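# Assemble two printed parts to match the stand's model

## Task

Join the two printed parts so they look like the finished assembly shown on the stand. Work quickly. The task fails if the robot topples or is left leaning, or if any object is knocked or moved out of the work area.

## Robot and tools

Robot: a wheeled base with a lifting column carrying a head and two six-joint arms (left and right), each ending in a two-finger gripper. Shoulder height S = 0.90 m + column_m. Folded, the robot is 0.73 m long and 0.62 m wide, with its front 0.40 m ahead of the column. The base drives only forward/back and turns in place; it cannot strafe.

Frames (metres): the base frame sits on the floor under the column, between the drive wheels, with x forward, y left, z up. left_hand and right_hand are reported in it: the point where the fingers meet (tips 8 mm further); the hand's z axis is the finger direction, y the opening direction. base_odometry uses the base frame as it was at scene start, counts wheel turns only (slip looks like travel), heading in rad, positive left.

move: one action plus optional cameras and blocking. Action parts:
- base: an object with exactly one key. translate_m is a relative drive in metres from the current spot, positive forward, -3 to 3. rotate_rad is a relative turn in radians, positive counter-clockwise seen from above, -3.2 to 3.2.
- joints: one flat object keyed by joint name, each value an absolute target, not an offset. column_m 0 to 0.8 (lifts shoulders and head); head_tilt_rad -0.61 to 1.308 (0 level, positive down); left_joint1_rad..left_joint6_rad and right_joint1_rad..right_joint6_rad in radians (joint1 -2.879 to 2.879, joint2 0 to 3.141, joint3 0 to 3.019, joint4 -1.692 to 1.57, joint5 -1.57 to 1.57 swings the hand sideways, positive to robot's right, joint6 -2.094 to 2.094 rolls the hand, positive clockwise viewed from behind); left_gripper_m and right_gripper_m are fingertip gap in metres, 0 to 0.093. Only named joints get new targets.
- speeds: caps for this action only, translate_m 0.05 to 0.8 m/s, rotate_rad 0.1 to 1 rad/s (defaults are the maxima).
- min_time_s: 0.1 to 8 s, the shortest duration for each arm and gripper motion in the action.
- cameras: list from cam_head_left, cam_head_right, cam_left_wrist, cam_right_wrist, nav_camera, all. blocking true (default) returns when everything is at rest; false returns in about 0.5 s while motion continues.
A move with no action just reports state and images. Unknown keys make a call invalid; out-of-range values get it refused, and after a refusal or an unplanned stop (contact_stop, time_out) the remaining move, wait and finished_scene calls of that reply are skipped. No action exceeds 15 s.

wait(seconds 0 to 10, cameras): lets time pass, returning early once earlier moves rest. stop(cameras): brakes all running motions, which then report "stopped". zoom_image(camera, region [x0,y0,x1,y1] pixels, max 504x504): enlarges part of that camera's latest image. finished_scene: ends the scene for good; the assembly must hold without the robot.

Results: the move line reads "done" or the worst status. Per-motion statuses: moving, done, off_target (rested away from target, a joint may still push), contact_stop (column or base only), time_out, not_followed ("joint command not followed": a safety check blocked that arm for coming near the other arm or body; back each moved joint off by 0.05 rad or more). on_its_own lists things the robot did unasked; "held at" there is a target. turned_by_wheels vs turned_by_imu differing by over about 4% and 0.05 rad means a collision or slip. base_tilt is in degrees (forward, right positive). motor_effort is wheel load in percent, peak in brackets. Joint torques follow joint order. MOTOR HOT warns at 85 °C; at 100 °C that arm goes limp for 30 to 60 s (OVER-TEMPERATURE FAULT, limit_stop_at_motor_heat), then resend targets. wheel_motors_off 1 means the wheels cut out after hard pushing for about 3 s.

Arm geometry (approximate): with left joint1 -1.57 (right +1.57) and joints 5, 6 at 0, the arm lies in a forward vertical plane 0.23 m beside the column. Let a = j2 - 0.35, b = 1.05 + j2 - j3, c = b - j4. Hand reach ahead = 0.12 + 0.39 sin a + 0.38 cos b + 0.25 cos c; height = S + 0.39 cos a - 0.38 sin b - 0.25 sin c. Example: j2, j3, j4 = 0.92, 0.78, 0.14 gives 0.60 m ahead, 0.25 m below S. Real hands may sit up to 7 cm lower/closer (14 cm with loads). Lifting a hand also draws it toward the column. Small changes (under 0.03 rad, 0.08 for j2/j3) may not move a joint though it says done. Approach contacts in steps near 0.05 rad.

Gripper: fingers 7 cm long; a hold is shown by the reading staying 0.003 m or more above target. Release by commanding well above the reading. Firm grip starts about 0.005 m below first-touch reading.

Column: going down it halts with contact_stop when a hand load changes (touchdown); then it must rise 0.2 m before descending again. Keep column_m at 0.3 or more while moving arms low.

Base: it halts only on wheel stall; then back off 0.05 m. A turn done within 0.008 rad or drive within 0.004 m may barely move; check odometry.

Avoid: arms colliding or pressing on each other (can end the scene), fast swings of both stretched arms (rocking or tipping), dropping parts or releasing them while moving, slamming into fixed objects, knocking items out of the work area, long hard pushing that overheats motors. To relieve a pushing arm, send its reported joint positions back as targets.

Each tool is called after "Request:" in YAML: its name, and indented under it one key for each argument.

## Session

Request:
move:
  cameras: ["all"]

Scene clock: 0.00 s.
Joint torques (N m): no reading
Heat: left arm: hottest shoulder 28 °C; right arm: hottest shoulder 30 °C.
base_odometry: x=+0.000 y=+0.000 heading=+0.000
turned_by_wheels: +0.000
turned_by_imu: +0.000
base_tilt: forward=-0.3 right=+0.4
base_status: not commanded
joint_positions: column_m=+0.554 head_tilt_rad=+0.876 left_joint1_rad=-1.582 left_joint2_rad=+0.902 left_joint3_rad=+0.415 left_joint4_rad=-0.991 left_joint5_rad=-0.025 left_joint6_rad=-0.013 left_gripper_m=+0.09396 right_joint1_rad=+1.560 right_joint2_rad=+0.879 right_joint3_rad=+0.383 right_joint4_rad=-0.953 right_joint5_rad=-0.014 right_joint6_rad=+0.094 right_gripper_m=+0.09396
joint_status: not commanded
wheel_motors_off: 0
motor_effort: left_wheel=+1 right_wheel=+1
left_hand: x=+0.1388 y=+0.2267 z=+1.2580 quat_wxyz=(+0.459, -0.005, -0.888, -0.011) (m; base frame)
right_hand: x=+0.1318 y=-0.2252 z=+1.2567 quat_wxyz=(+0.446, -0.050, -0.893, +0.018) (m; base frame)
pictures: cam_head_left, cam_head_right, cam_left_wrist, cam_right_wrist, nav_camera

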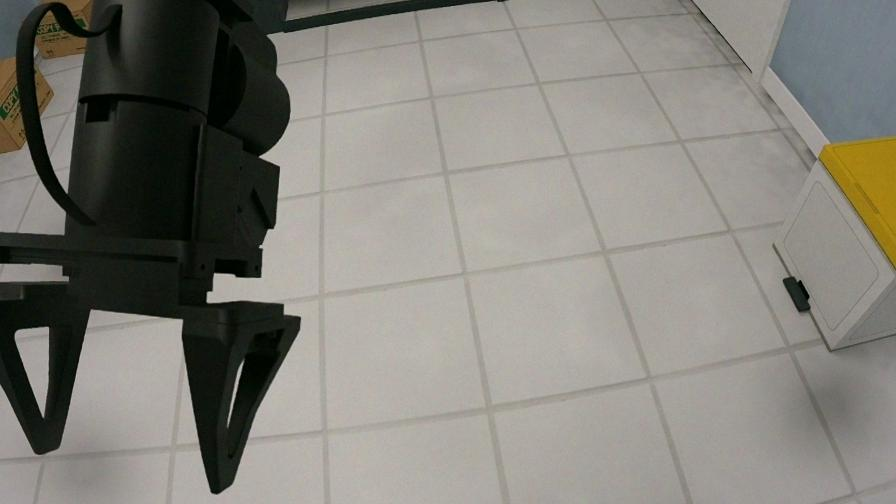

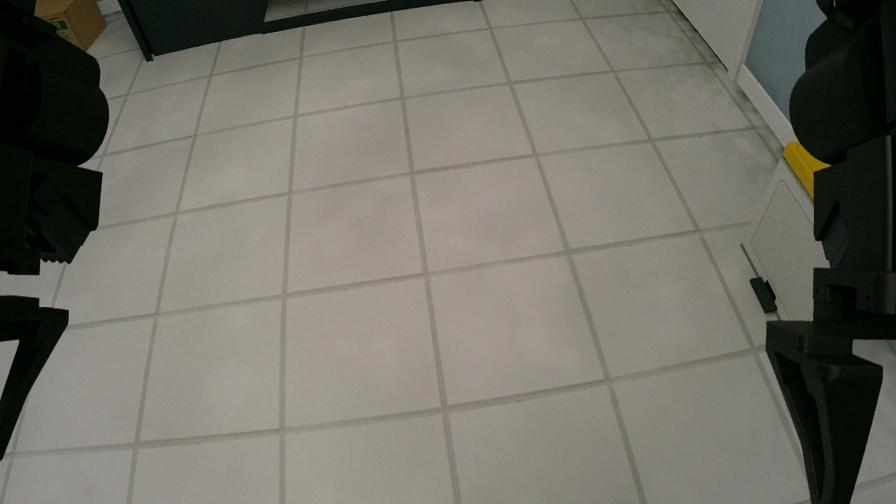

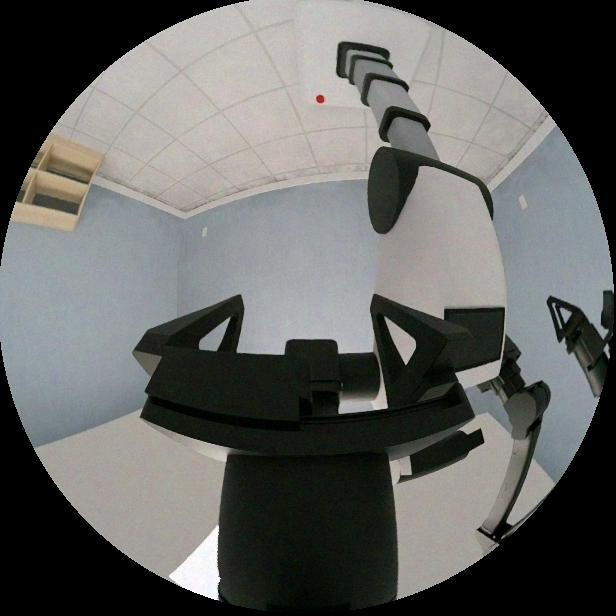

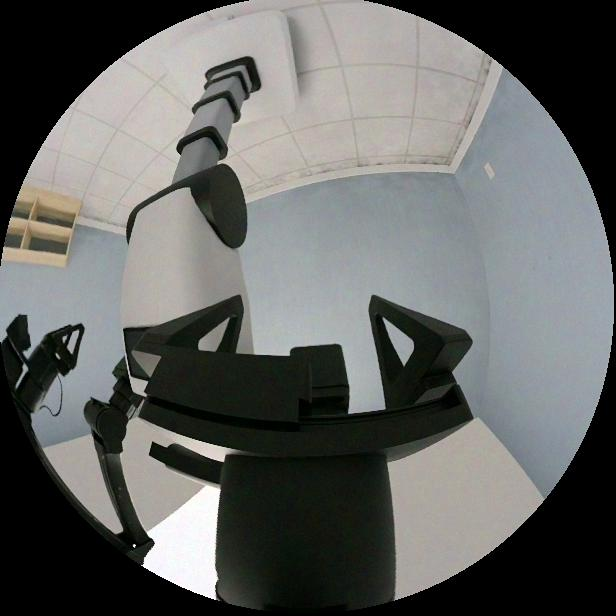

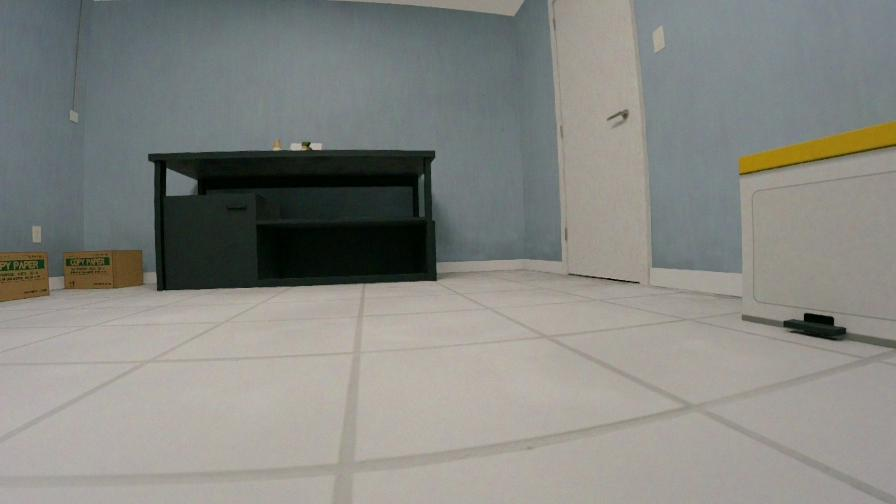

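Request:
move:
  joints: {"head_tilt_rad": 0.35}
  cameras: ["cam_head_left", "cam_head_right"]

Request:
zoom_image:
  camera: "cam_head_right"
  region: [150, 60, 500, 260]

Scene clock: 1.43 s.
Joint torques (N m): left_arm=[1.73 -7.41 -1.28 -1.99 -0.12 -0.06] | right_arm=[1.32 -4.01 -1.33 -1.29 -0.07 0.11]
Heat: left arm: hottest shoulder 28 °C; right arm: hottest shoulder 30 °C.
move: done
base_odometry: x=+0.000 y=+0.000 heading=+0.000
turned_by_wheels: +0.000
turned_by_imu: +0.000
base_tilt: forward=-0.3 right=+0.4
base_status: not commanded
joint_positions: column_m=+0.554 head_tilt_rad=+0.369 left_joint1_rad=-1.582 left_joint2_rad=+0.902 left_joint3_rad=+0.415 left_joint4_rad=-0.991 left_joint5_rad=-0.025 left_joint6_rad=-0.013 left_gripper_m=+0.09396 right_joint1_rad=+1.560 right_joint2_rad=+0.879 right_joint3_rad=+0.383 right_joint4_rad=-0.953 right_joint5_rad=-0.014 right_joint6_rad=+0.094 right_gripper_m=+0.09396
joint_status: all done
wheel_motors_off: 0
motor_effort: left_wheel=+2(3) right_wheel=+1(1)
left_hand: x=+0.1388 y=+0.2267 z=+1.2580 quat_wxyz=(+0.459, -0.005, -0.888, -0.011) (m; base frame)
right_hand: x=+0.1318 y=-0.2252 z=+1.2567 quat_wxyz=(+0.446, -0.050, -0.893, +0.018) (m; base frame)
pictures: cam_head_left, cam_head_right
camera_calibration:
cam_head_left: T_world_to_cam=[[0.120664, -0.992281, -0.0286153, 0.0923866], [-0.403164, -0.0226437, -0.914848, 1.42803], [0.907138, 0.121926, -0.402784, 0.504129], [0, 0, 0, 1]] pos_world=[0.107268, 0.0625428, 1.51213]
cam_head_right: T_world_to_cam=[[0.123133, -0.992046, -0.0261224, -0.0310037], [-0.403004, -0.0259317, -0.914831, 1.42789], [0.906877, 0.123173, -0.402992, 0.504399], [0, 0, 0, 1]] pos_world=[0.121834, -0.0558581, 1.50873]

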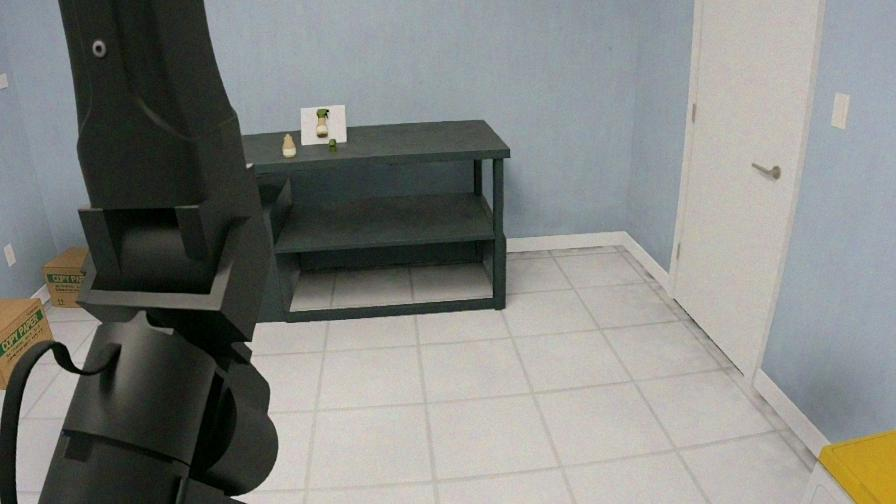

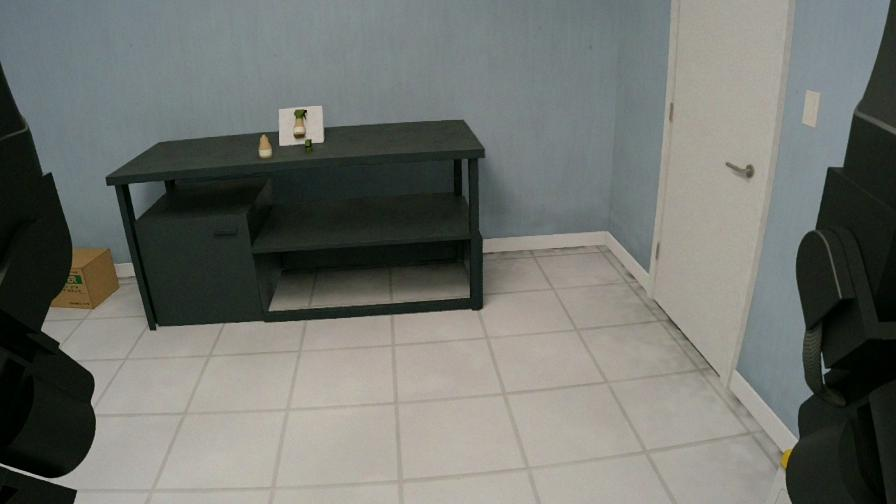

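Scaled by 1.440.

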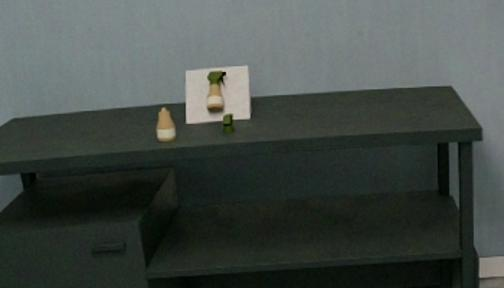

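Request:
move:
  base: {"rotate_rad": 0.453}
  joints: {"head_tilt_rad": 0.55}

Request:
move:
  base: {"translate_m": 1.9}

Request:
move:
  base: {"rotate_rad": -0.228}
  cameras: ["cam_head_left", "cam_head_right", "nav_camera"]

Request:
zoom_image:
  camera: "cam_head_right"
  region: [250, 60, 600, 260]

Scene clock: 7.20 s.
Joint torques (N m): left_arm=[1.67 -7.53 -1.33 -1.99 -0.12 -0.06] | right_arm=[1.32 -4.07 -1.33 -1.28 -0.07 0.11]
Heat: left arm: hottest shoulder 28 °C; right arm: hottest shoulder 30 °C.
move: done
base_odometry: x=+0.000 y=+0.000 heading=+0.452
turned_by_wheels: +0.452
turned_by_imu: +0.448
base_tilt: forward=-0.3 right=+0.5
base_status: done
joint_positions: column_m=+0.554 head_tilt_rad=+0.554 left_joint1_rad=-1.582 left_joint2_rad=+0.902 left_joint3_rad=+0.415 left_joint4_rad=-0.991 left_joint5_rad=-0.025 left_joint6_rad=-0.013 left_gripper_m=+0.09396 right_joint1_rad=+1.560 right_joint2_rad=+0.879 right_joint3_rad=+0.383 right_joint4_rad=-0.953 right_joint5_rad=-0.014 right_joint6_rad=+0.094 right_gripper_m=+0.09396
joint_status: all done
wheel_motors_off: 0
motor_effort: left_wheel=-4(45) right_wheel=+4(42)
left_hand: x=+0.1388 y=+0.2267 z=+1.2580 quat_wxyz=(+0.459, -0.005, -0.888, -0.011) (m; base frame)
right_hand: x=+0.1318 y=-0.2252 z=+1.2567 quat_wxyz=(+0.446, -0.050, -0.893, +0.018) (m; base frame)
pictures: none

Scene clock: 11.63 s.
Joint torques (N m): left_arm=[1.67 -7.24 -1.29 -2.07 -0.12 -0.06] | right_arm=[1.32 -4.01 -1.18 -1.32 -0.07 0.11]
Heat: left arm: hottest shoulder 28 °C; right arm: hottest shoulder 30 °C.
move: done
base_odometry: x=+1.709 y=+0.830 heading=+0.452
turned_by_wheels: +0.000
turned_by_imu: -0.005
base_tilt: forward=-0.3 right=+0.4
base_status: done
joint_positions: column_m=+0.554 head_tilt_rad=+0.554 left_joint1_rad=-1.582 left_joint2_rad=+0.902 left_joint3_rad=+0.415 left_joint4_rad=-0.991 left_joint5_rad=-0.025 left_joint6_rad=-0.013 left_gripper_m=+0.09396 right_joint1_rad=+1.560 right_joint2_rad=+0.879 right_joint3_rad=+0.381 right_joint4_rad=-0.953 right_joint5_rad=-0.014 right_joint6_rad=+0.094 right_gripper_m=+0.09396
joint_status: not commanded
wheel_motors_off: 0
motor_effort: left_wheel=+1(49) right_wheel=+1(54)
left_hand: x=+0.1388 y=+0.2267 z=+1.2580 quat_wxyz=(+0.459, -0.005, -0.888, -0.011) (m; base frame)
right_hand: x=+0.1310 y=-0.2252 z=+1.2570 quat_wxyz=(+0.447, -0.050, -0.893, +0.018) (m; base frame)
pictures: none

Scene clock: 13.03 s.
Joint torques (N m): left_arm=[1.67 -7.36 -1.26 -2 -0.12 -0.05] | right_arm=[1.32 -4.01 -1.22 -1.28 -0.07 0.11]
Heat: left arm: hottest shoulder 28 °C; right arm: hottest shoulder 30 °C.
move: done
base_odometry: x=+1.709 y=+0.830 heading=+0.226
turned_by_wheels: -0.227
turned_by_imu: -0.225
base_tilt: forward=-0.3 right=+0.4
base_status: done
joint_positions: column_m=+0.554 head_tilt_rad=+0.554 left_joint1_rad=-1.582 left_joint2_rad=+0.902 left_joint3_rad=+0.415 left_joint4_rad=-0.991 left_joint5_rad=-0.025 left_joint6_rad=-0.013 left_gripper_m=+0.09396 right_joint1_rad=+1.560 right_joint2_rad=+0.879 right_joint3_rad=+0.381 right_joint4_rad=-0.953 right_joint5_rad=-0.014 right_joint6_rad=+0.094 right_gripper_m=+0.09396
joint_status: not commanded
wheel_motors_off: 0
motor_effort: left_wheel=+0(37) right_wheel=-1(47)
left_hand: x=+0.1388 y=+0.2267 z=+1.2580 quat_wxyz=(+0.459, -0.005, -0.888, -0.011) (m; base frame)
right_hand: x=+0.1310 y=-0.2252 z=+1.2570 quat_wxyz=(+0.447, -0.050, -0.893, +0.018) (m; base frame)
pictures: cam_head_left, cam_head_right, nav_camera
camera_calibration:
cam_head_left: T_world_to_cam=[[0.113349, -0.99228, -0.0503193, 0.126182], [-0.564643, -0.0226622, -0.825024, 1.29784], [0.817515, 0.121928, -0.562853, 0.755175], [0, 0, 0, 1]] pos_world=[0.101145, 0.0625429, 1.50215]
cam_head_right: T_world_to_cam=[[0.116234, -0.992046, -0.0483233, 0.00352985], [-0.564483, -0.0259502, -0.825037, 1.29767], [0.81722, 0.123175, -0.563009, 0.755303], [0, 0, 0, 1]] pos_world=[0.114854, -0.055858, 1.49604]

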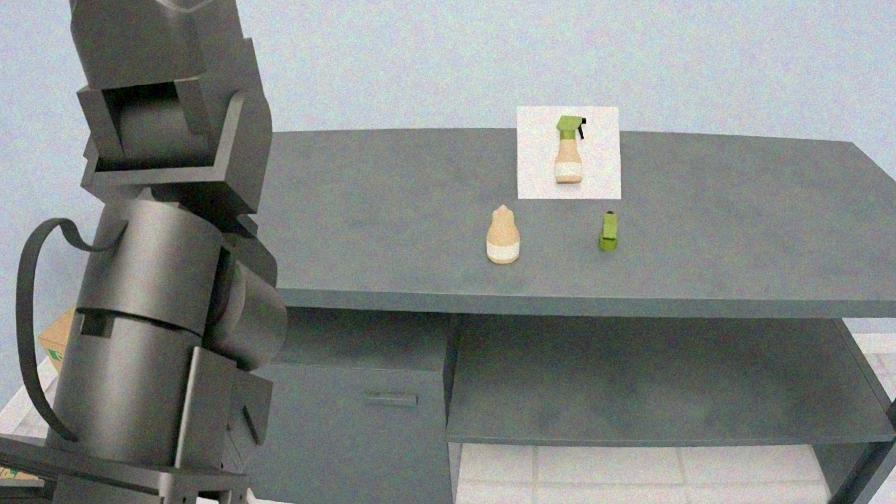

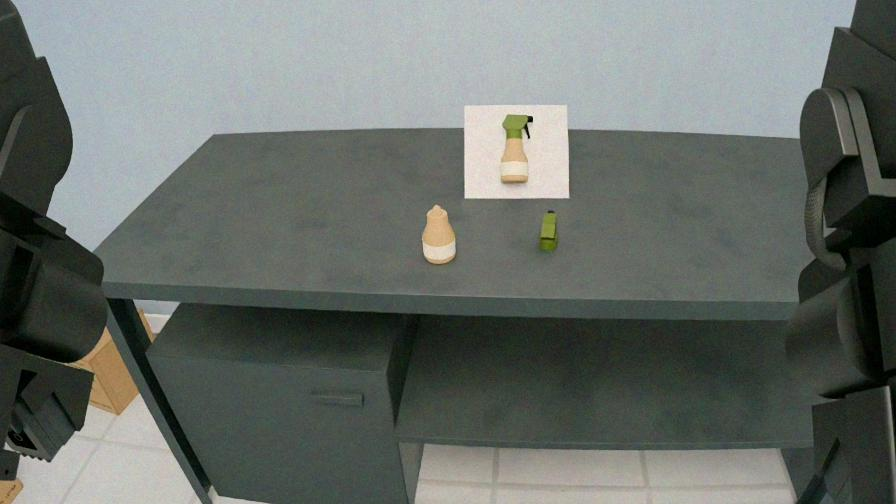

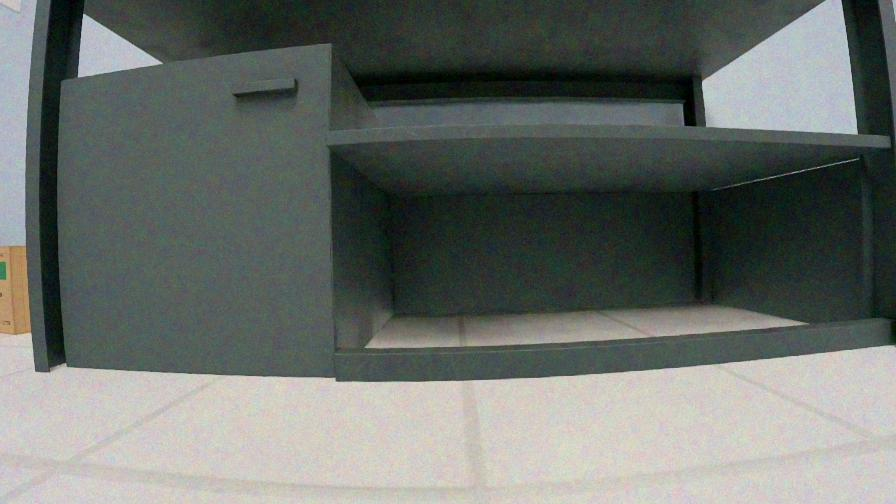

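Scaled by 1.440.

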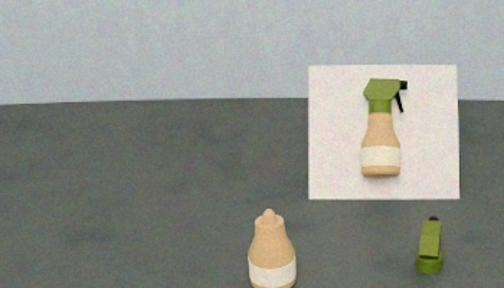

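Request:
move:
  base: {"translate_m": 0.44}
  joints: {"head_tilt_rad": 0.8, "left_joint2_rad": 1.134, "left_joint3_rad": 1.151, "left_joint4_rad": -0.538, "left_joint1_rad": -1.57, "left_joint5_rad": 0.0, "left_joint6_rad": 0.0, "right_joint1_rad": 1.57, "right_joint2_rad": 1.134, "right_joint3_rad": 1.151, "right_joint4_rad": -0.538, "right_joint5_rad": 0.0, "right_joint6_rad": 0.0}
  cameras: ["all"]

Request:
zoom_image:
  camera: "cam_head_right"
  region: [340, 0, 700, 220]

Request:
zoom_image:
  camera: "cam_head_left"
  region: [450, 0, 810, 220]

Scene clock: 20.20 s.
Joint torques (N m): left_arm=[2.14 -17.9 6.09 0.17 -0.06 -0.03] | right_arm=[1.9 -11.87 6.06 0.84 0.04 0.02]
Heat: left arm: hottest shoulder 29 °C; right arm: hottest shoulder 30 °C.
move: done
base_odometry: x=+2.138 y=+0.929 heading=+0.225
turned_by_wheels: +0.000
turned_by_imu: -0.001
base_tilt: forward=-0.2 right=+0.4
base_status: done
joint_positions: column_m=+0.554 head_tilt_rad=+0.802 left_joint1_rad=-1.577 left_joint2_rad=+1.134 left_joint3_rad=+1.135 left_joint4_rad=-0.540 left_joint5_rad=-0.002 left_joint6_rad=-0.002 left_gripper_m=+0.09396 right_joint1_rad=+1.562 right_joint2_rad=+1.134 right_joint3_rad=+1.138 right_joint4_rad=-0.541 right_joint5_rad=-0.003 right_joint6_rad=+0.010 right_gripper_m=+0.09396
joint_status: all done
wheel_motors_off: 0
motor_effort: left_wheel=-1(47) right_wheel=+0(46)
left_hand: x=+0.5841 y=+0.2217 z=+1.1492 quat_wxyz=(+0.008, +0.000, -1.000, +0.002) (m; base frame)
right_hand: x=+0.5852 y=-0.2298 z=+1.1494 quat_wxyz=(+0.007, -0.007, -1.000, +0.003) (m; base frame)
pictures: cam_head_left, cam_head_right, cam_left_wrist, cam_right_wrist, nav_camera
camera_calibration:
cam_head_left: T_world_to_cam=[[0.097522, -0.99228, -0.0766149, 0.167467], [-0.749943, -0.0226596, -0.661115, 1.0547], [0.654275, 0.12193, -0.746363, 1.04593], [0, 0, 0, 1]] pos_world=[0.0903032, 0.0625429, 1.49075]
cam_head_right: T_world_to_cam=[[0.100809, -0.992045, -0.0753884, 0.0459752], [-0.749791, -0.0259475, -0.661166, 1.05453], [0.653951, 0.123177, -0.746442, 1.04589], [0, 0, 0, 1]] pos_world=[0.102078, -0.055858, 1.48138]
cam_left_wrist: T_world_to_cam=[[-0.00682327, -0.999971, -0.0032674, 0.229494], [-0.800299, 0.00350165, 0.599591, -0.219501], [-0.599562, 0.00670607, -0.8003, 1.39727], [0, 0, 0, 1]] pos_world=[0.663652, 0.220886, 1.2506]
cam_right_wrist: T_world_to_cam=[[-0.0114141, -0.999651, 0.0238418, -0.252728], [-0.813076, 0.0231573, 0.581696, -0.181009], [-0.582045, -0.0127456, -0.813057, 1.39815], [0, 0, 0, 1]] pos_world=[0.663726, -0.230628, 1.24809]

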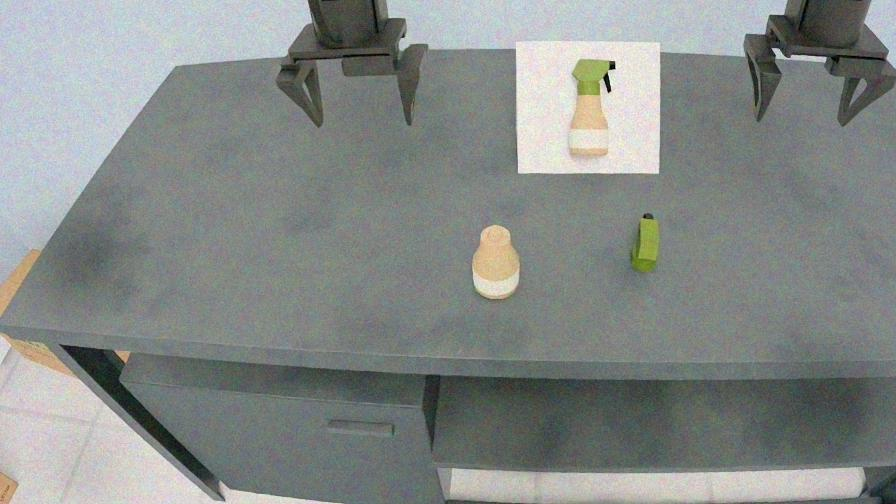

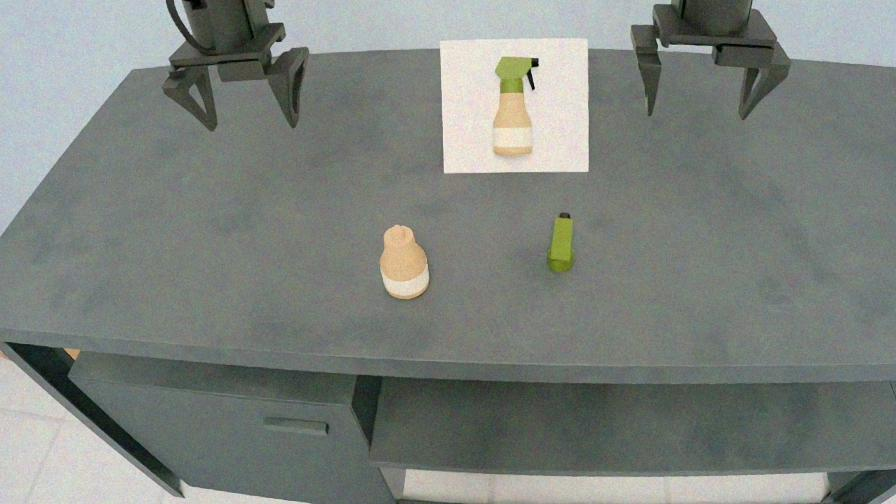

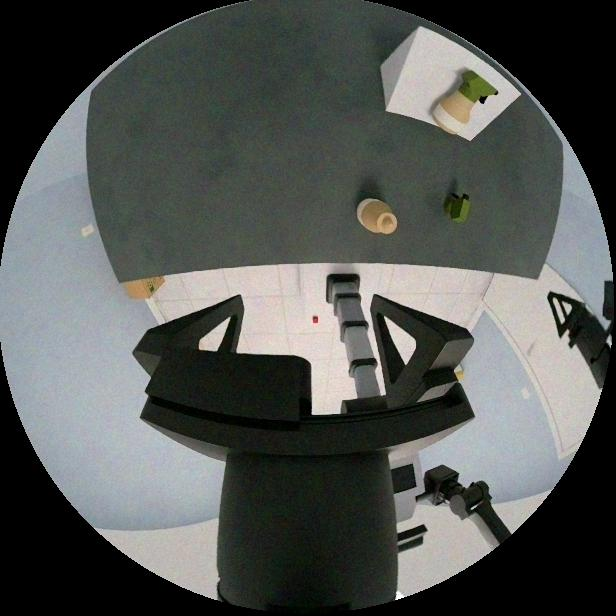

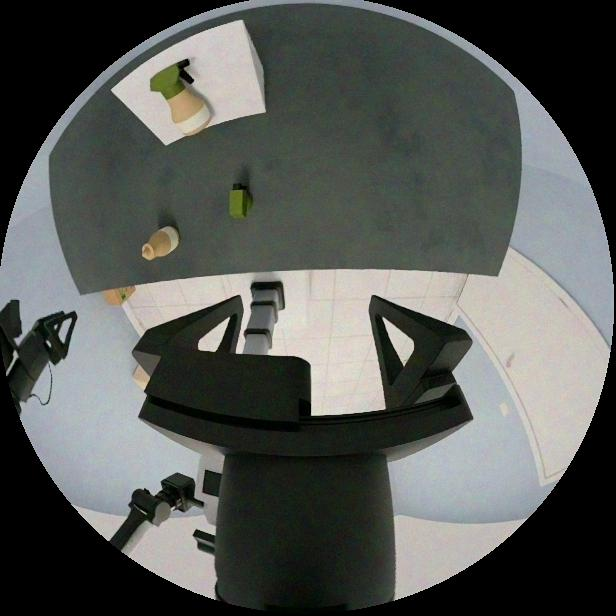

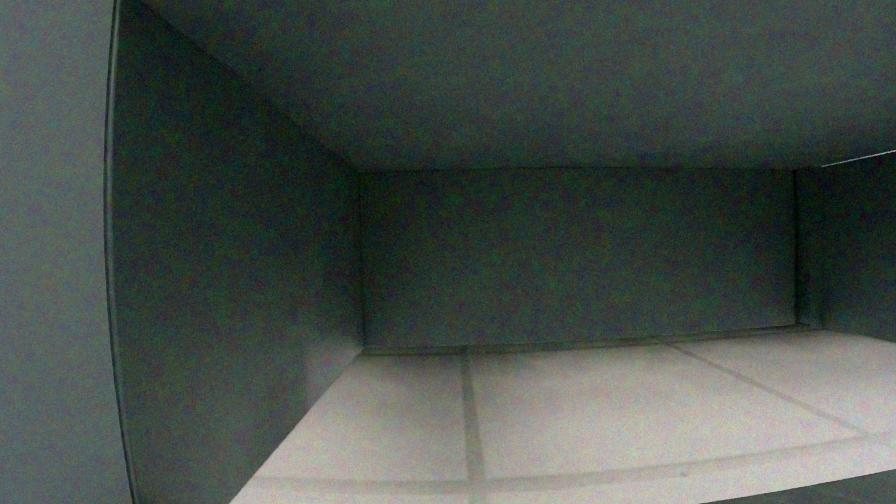

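Scaled by 1.400.

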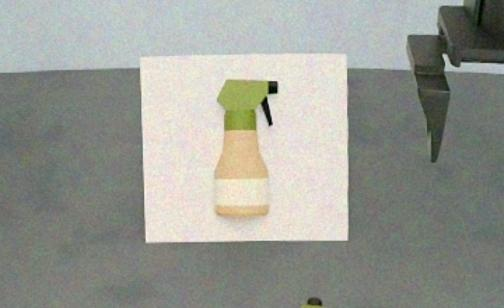

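Scaled by 1.400.

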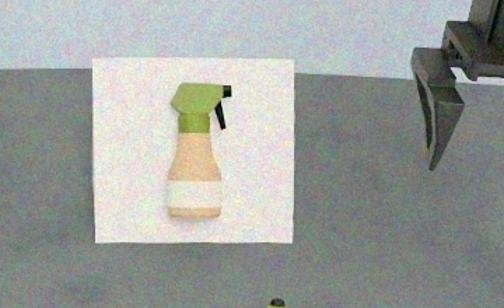

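Request:
zoom_image:
  camera: "cam_head_right"
  region: [360, 205, 600, 315]

Request:
zoom_image:
  camera: "cam_head_left"
  region: [450, 205, 690, 315]

Request:
zoom_image:
  camera: "cam_left_wrist"
  region: [340, 20, 530, 250]

Request:
zoom_image:
  camera: "cam_right_wrist"
  region: [100, 20, 280, 270]

Scaled by 2.100.

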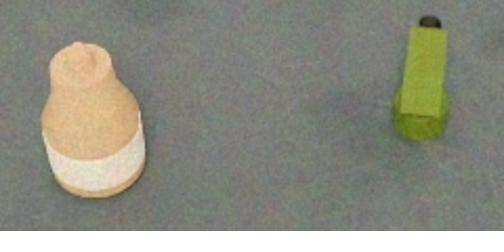

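Scaled by 2.100.

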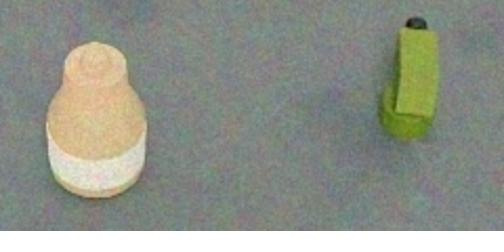

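Scaled by 2.191 from the camera's 616x616 image, which has a finer 880x880 frame.

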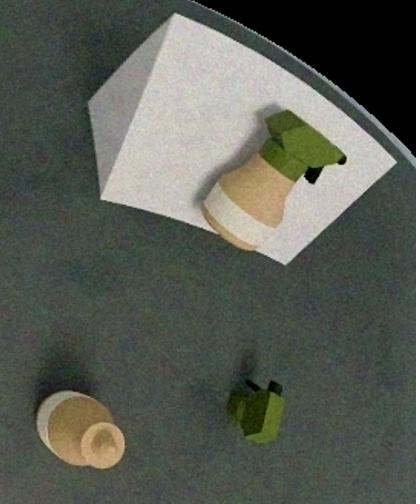

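Scaled by 2.016 from the camera's 616x616 image, which has a finer 880x880 frame.

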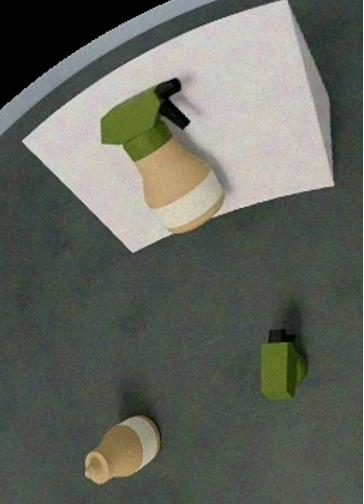

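Request:
move:
  joints: {"right_joint1_rad": 1.801, "right_joint2_rad": 1.583, "right_joint3_rad": 1.496, "right_joint4_rad": -0.446, "right_joint5_rad": 0.2, "right_joint6_rad": 0.117, "right_gripper_m": 0.065, "head_tilt_rad": 0.85}
  cameras: ["cam_head_left", "cam_head_right", "cam_right_wrist"]

Request:
zoom_image:
  camera: "cam_right_wrist"
  region: [150, 150, 450, 400]

Request:
zoom_image:
  camera: "cam_head_right"
  region: [360, 150, 660, 300]

Scene clock: 29.43 s.
Joint torques (N m): left_arm=[2.14 -17.73 6.04 0.2 -0.06 -0.03] | right_arm=[3.31 -14.97 5.31 0.76 0.06 0.16]
Heat: left arm: hottest shoulder 29 °C; right arm: hottest shoulder 30 °C.
move: done
base_odometry: x=+2.138 y=+0.929 heading=+0.225
turned_by_wheels: +0.000
turned_by_imu: +0.000
base_tilt: forward=-0.2 right=+0.4
base_status: not commanded
joint_positions: column_m=+0.554 head_tilt_rad=+0.851 left_joint1_rad=-1.577 left_joint2_rad=+1.134 left_joint3_rad=+1.135 left_joint4_rad=-0.540 left_joint5_rad=-0.002 left_joint6_rad=-0.002 left_gripper_m=+0.09396 right_joint1_rad=+1.811 right_joint2_rad=+1.598 right_joint3_rad=+1.479 right_joint4_rad=-0.449 right_joint5_rad=+0.196 right_joint6_rad=+0.111 right_gripper_m=+0.06513
joint_status: all done
wheel_motors_off: 0
motor_effort: left_wheel=+0(2) right_wheel=+0(3)
left_hand: x=+0.5841 y=+0.2217 z=+1.1492 quat_wxyz=(+0.008, +0.000, -1.000, +0.002) (m; base frame)
right_hand: x=+0.6232 y=-0.0956 z=+0.9914 quat_wxyz=(+0.016, +0.008, -1.000, -0.004) (m; base frame)
pictures: cam_head_left, cam_head_right, cam_right_wrist
camera_calibration:
cam_head_left: T_world_to_cam=[[0.0936493, -0.99228, -0.0813049, 0.174877], [-0.781437, -0.0226563, -0.623573, 0.998395], [0.616917, 0.121932, -0.777526, 1.09572], [0, 0, 0, 1]] pos_world=[0.0878341, 0.0625428, 1.48874]
cam_head_right: T_world_to_cam=[[0.0969922, -0.992045, -0.080241, 0.0536378], [-0.781288, -0.0259443, -0.623632, 0.998342], [0.616589, 0.123179, -0.777589, 1.09573], [0, 0, 0, 1]] pos_world=[0.0991747, -0.055858, 1.47893]
cam_right_wrist: T_world_to_cam=[[0.019904, -0.999743, 0.010889, -0.121127], [-0.803185, -0.009503, 0.595654, -0.0843848], [-0.595397, -0.0206018, -0.803167, 1.29124], [0, 0, 0, 1]] pos_world=[0.703437, -0.0952961, 1.08867]

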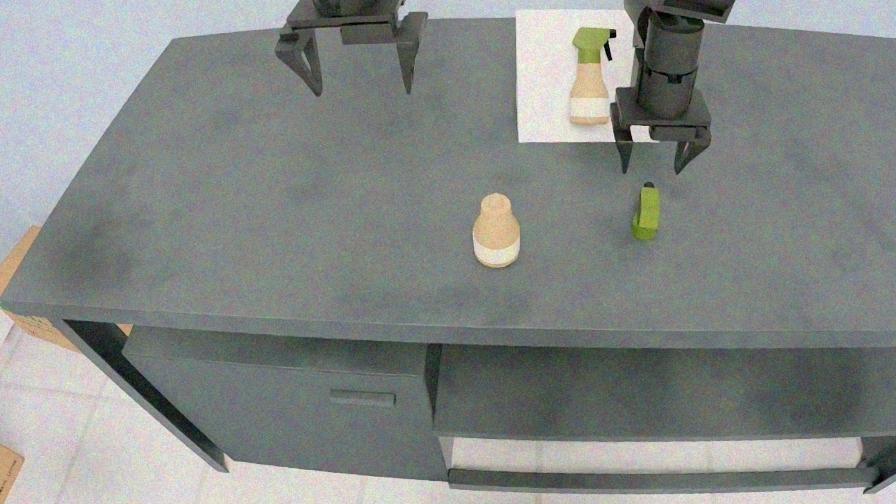

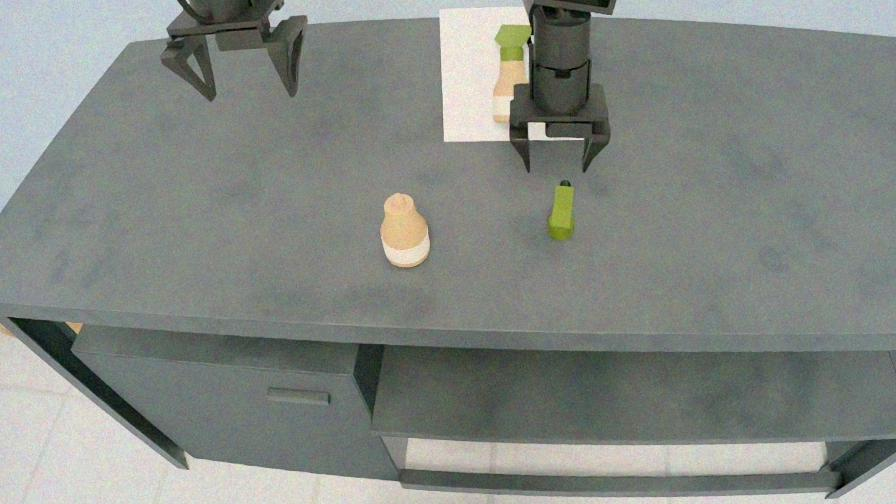

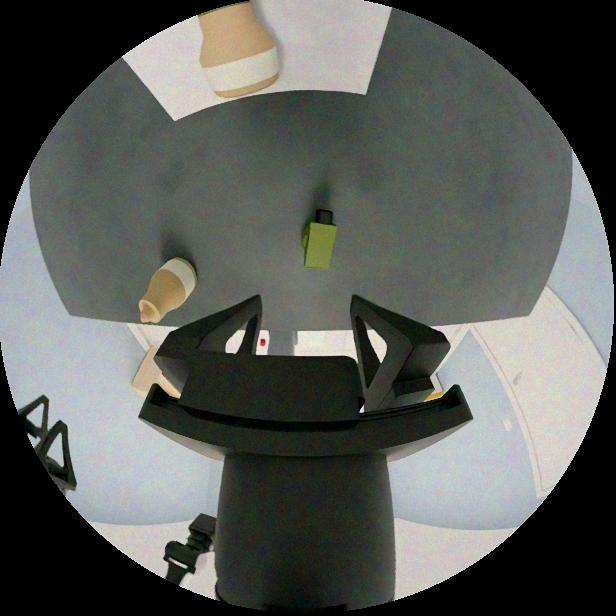

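Scaled by 1.680 from the camera's 616x616 image, which has a finer 880x880 frame.

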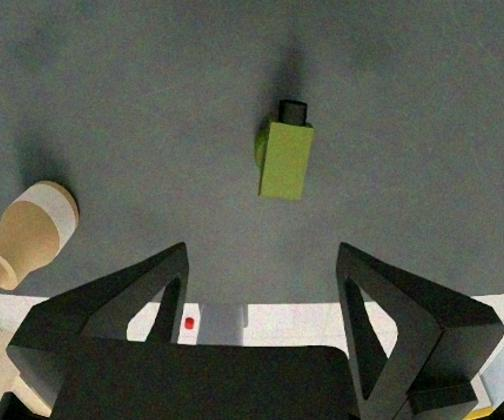

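Scaled by 1.680.

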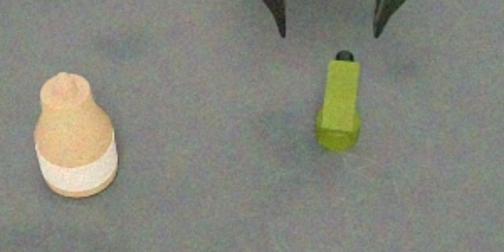

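Request:
move:
  joints: {"right_joint1_rad": 1.767, "right_joint2_rad": 1.596, "right_joint3_rad": 1.545, "right_joint4_rad": -0.482, "right_joint5_rad": 0.174, "right_joint6_rad": 0.205, "column_m": 0.52}
  cameras: ["cam_head_right", "cam_right_wrist", "cam_left_wrist"]

Request:
zoom_image:
  camera: "cam_right_wrist"
  region: [150, 150, 450, 400]

Request:
zoom_image:
  camera: "cam_head_right"
  region: [360, 150, 660, 300]

Request:
zoom_image:
  camera: "cam_left_wrist"
  region: [320, 100, 560, 300]

Scene clock: 37.93 s.
Joint torques (N m): left_arm=[2.14 -17.73 6.04 0.18 -0.06 -0.03] | right_arm=[3.49 -14.39 5.82 0.4 -0.09 0.22]
Heat: left arm: hottest shoulder 30 °C; right arm: hottest shoulder 30 °C.
move: done
base_odometry: x=+2.138 y=+0.929 heading=+0.225
turned_by_wheels: +0.000
turned_by_imu: +0.000
base_tilt: forward=-0.3 right=+0.4
base_status: not commanded
joint_positions: column_m=+0.520 head_tilt_rad=+0.852 left_joint1_rad=-1.577 left_joint2_rad=+1.134 left_joint3_rad=+1.135 left_joint4_rad=-0.540 left_joint5_rad=-0.002 left_joint6_rad=-0.002 left_gripper_m=+0.09396 right_joint1_rad=+1.768 right_joint2_rad=+1.598 right_joint3_rad=+1.527 right_joint4_rad=-0.476 right_joint5_rad=+0.175 right_joint6_rad=+0.194 right_gripper_m=+0.06513
joint_status: all done
wheel_motors_off: 0
motor_effort: left_wheel=-1(2) right_wheel=+1(1)
left_hand: x=+0.5841 y=+0.2217 z=+1.1153 quat_wxyz=(+0.008, +0.000, -1.000, +0.002) (m; base frame)
right_hand: x=+0.6469 y=-0.1200 z=+0.9605 quat_wxyz=(+0.007, -0.046, -0.999, +0.003) (m; base frame)
pictures: cam_head_right, cam_left_wrist, cam_right_wrist
camera_calibration:
cam_head_right: T_world_to_cam=[[0.0969618, -0.992047, -0.0802584, 0.0509456], [-0.781416, -0.025935, -0.623471, 0.976983], [0.616431, 0.123168, -0.777716, 1.06957], [0, 0, 0, 1]] pos_world=[0.099176, -0.055858, 1.44503]
cam_left_wrist: T_world_to_cam=[[-0.00682327, -0.999971, -0.0032674, 0.229384], [-0.800299, 0.00350165, 0.599591, -0.199174], [-0.599562, 0.00670607, -0.8003, 1.37014], [0, 0, 0, 1]] pos_world=[0.663652, 0.220886, 1.2167]
cam_right_wrist: T_world_to_cam=[[-0.0884265, -0.995742, 0.0260554, -0.0896527], [-0.809373, 0.0870739, 0.580804, -0.0172695], [-0.5806, 0.0302699, -0.813626, 1.28662], [0, 0, 0, 1]] pos_world=[0.725105, -0.126713, 1.05919]

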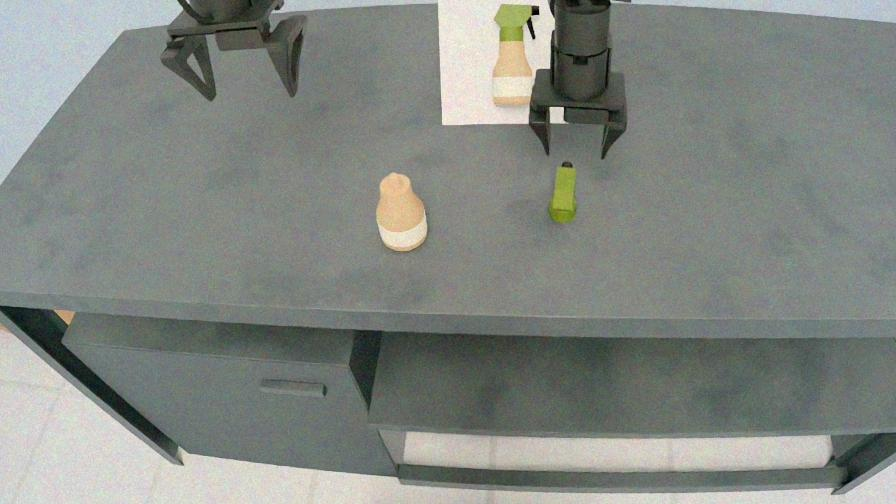

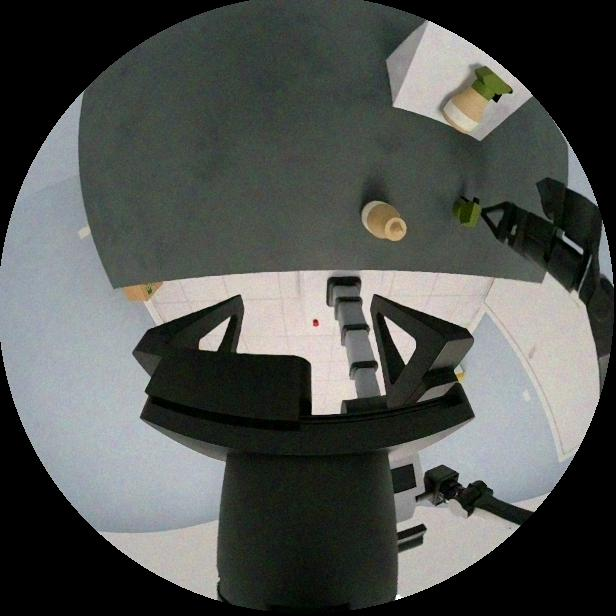

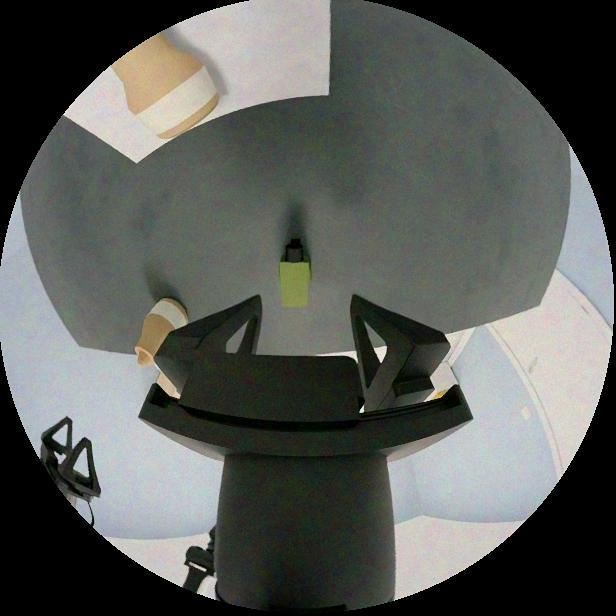

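Scaled by 1.680 from the camera's 616x616 image, which has a finer 880x880 frame.

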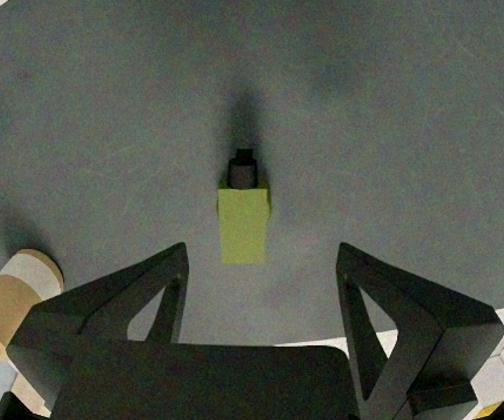

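Scaled by 1.680.

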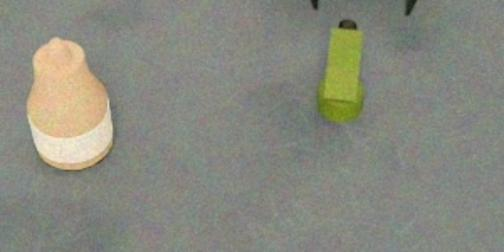

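Scaled by 2.100 from the camera's 616x616 image, which has a finer 880x880 frame.

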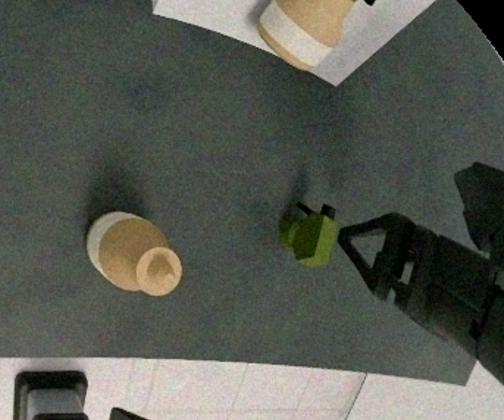

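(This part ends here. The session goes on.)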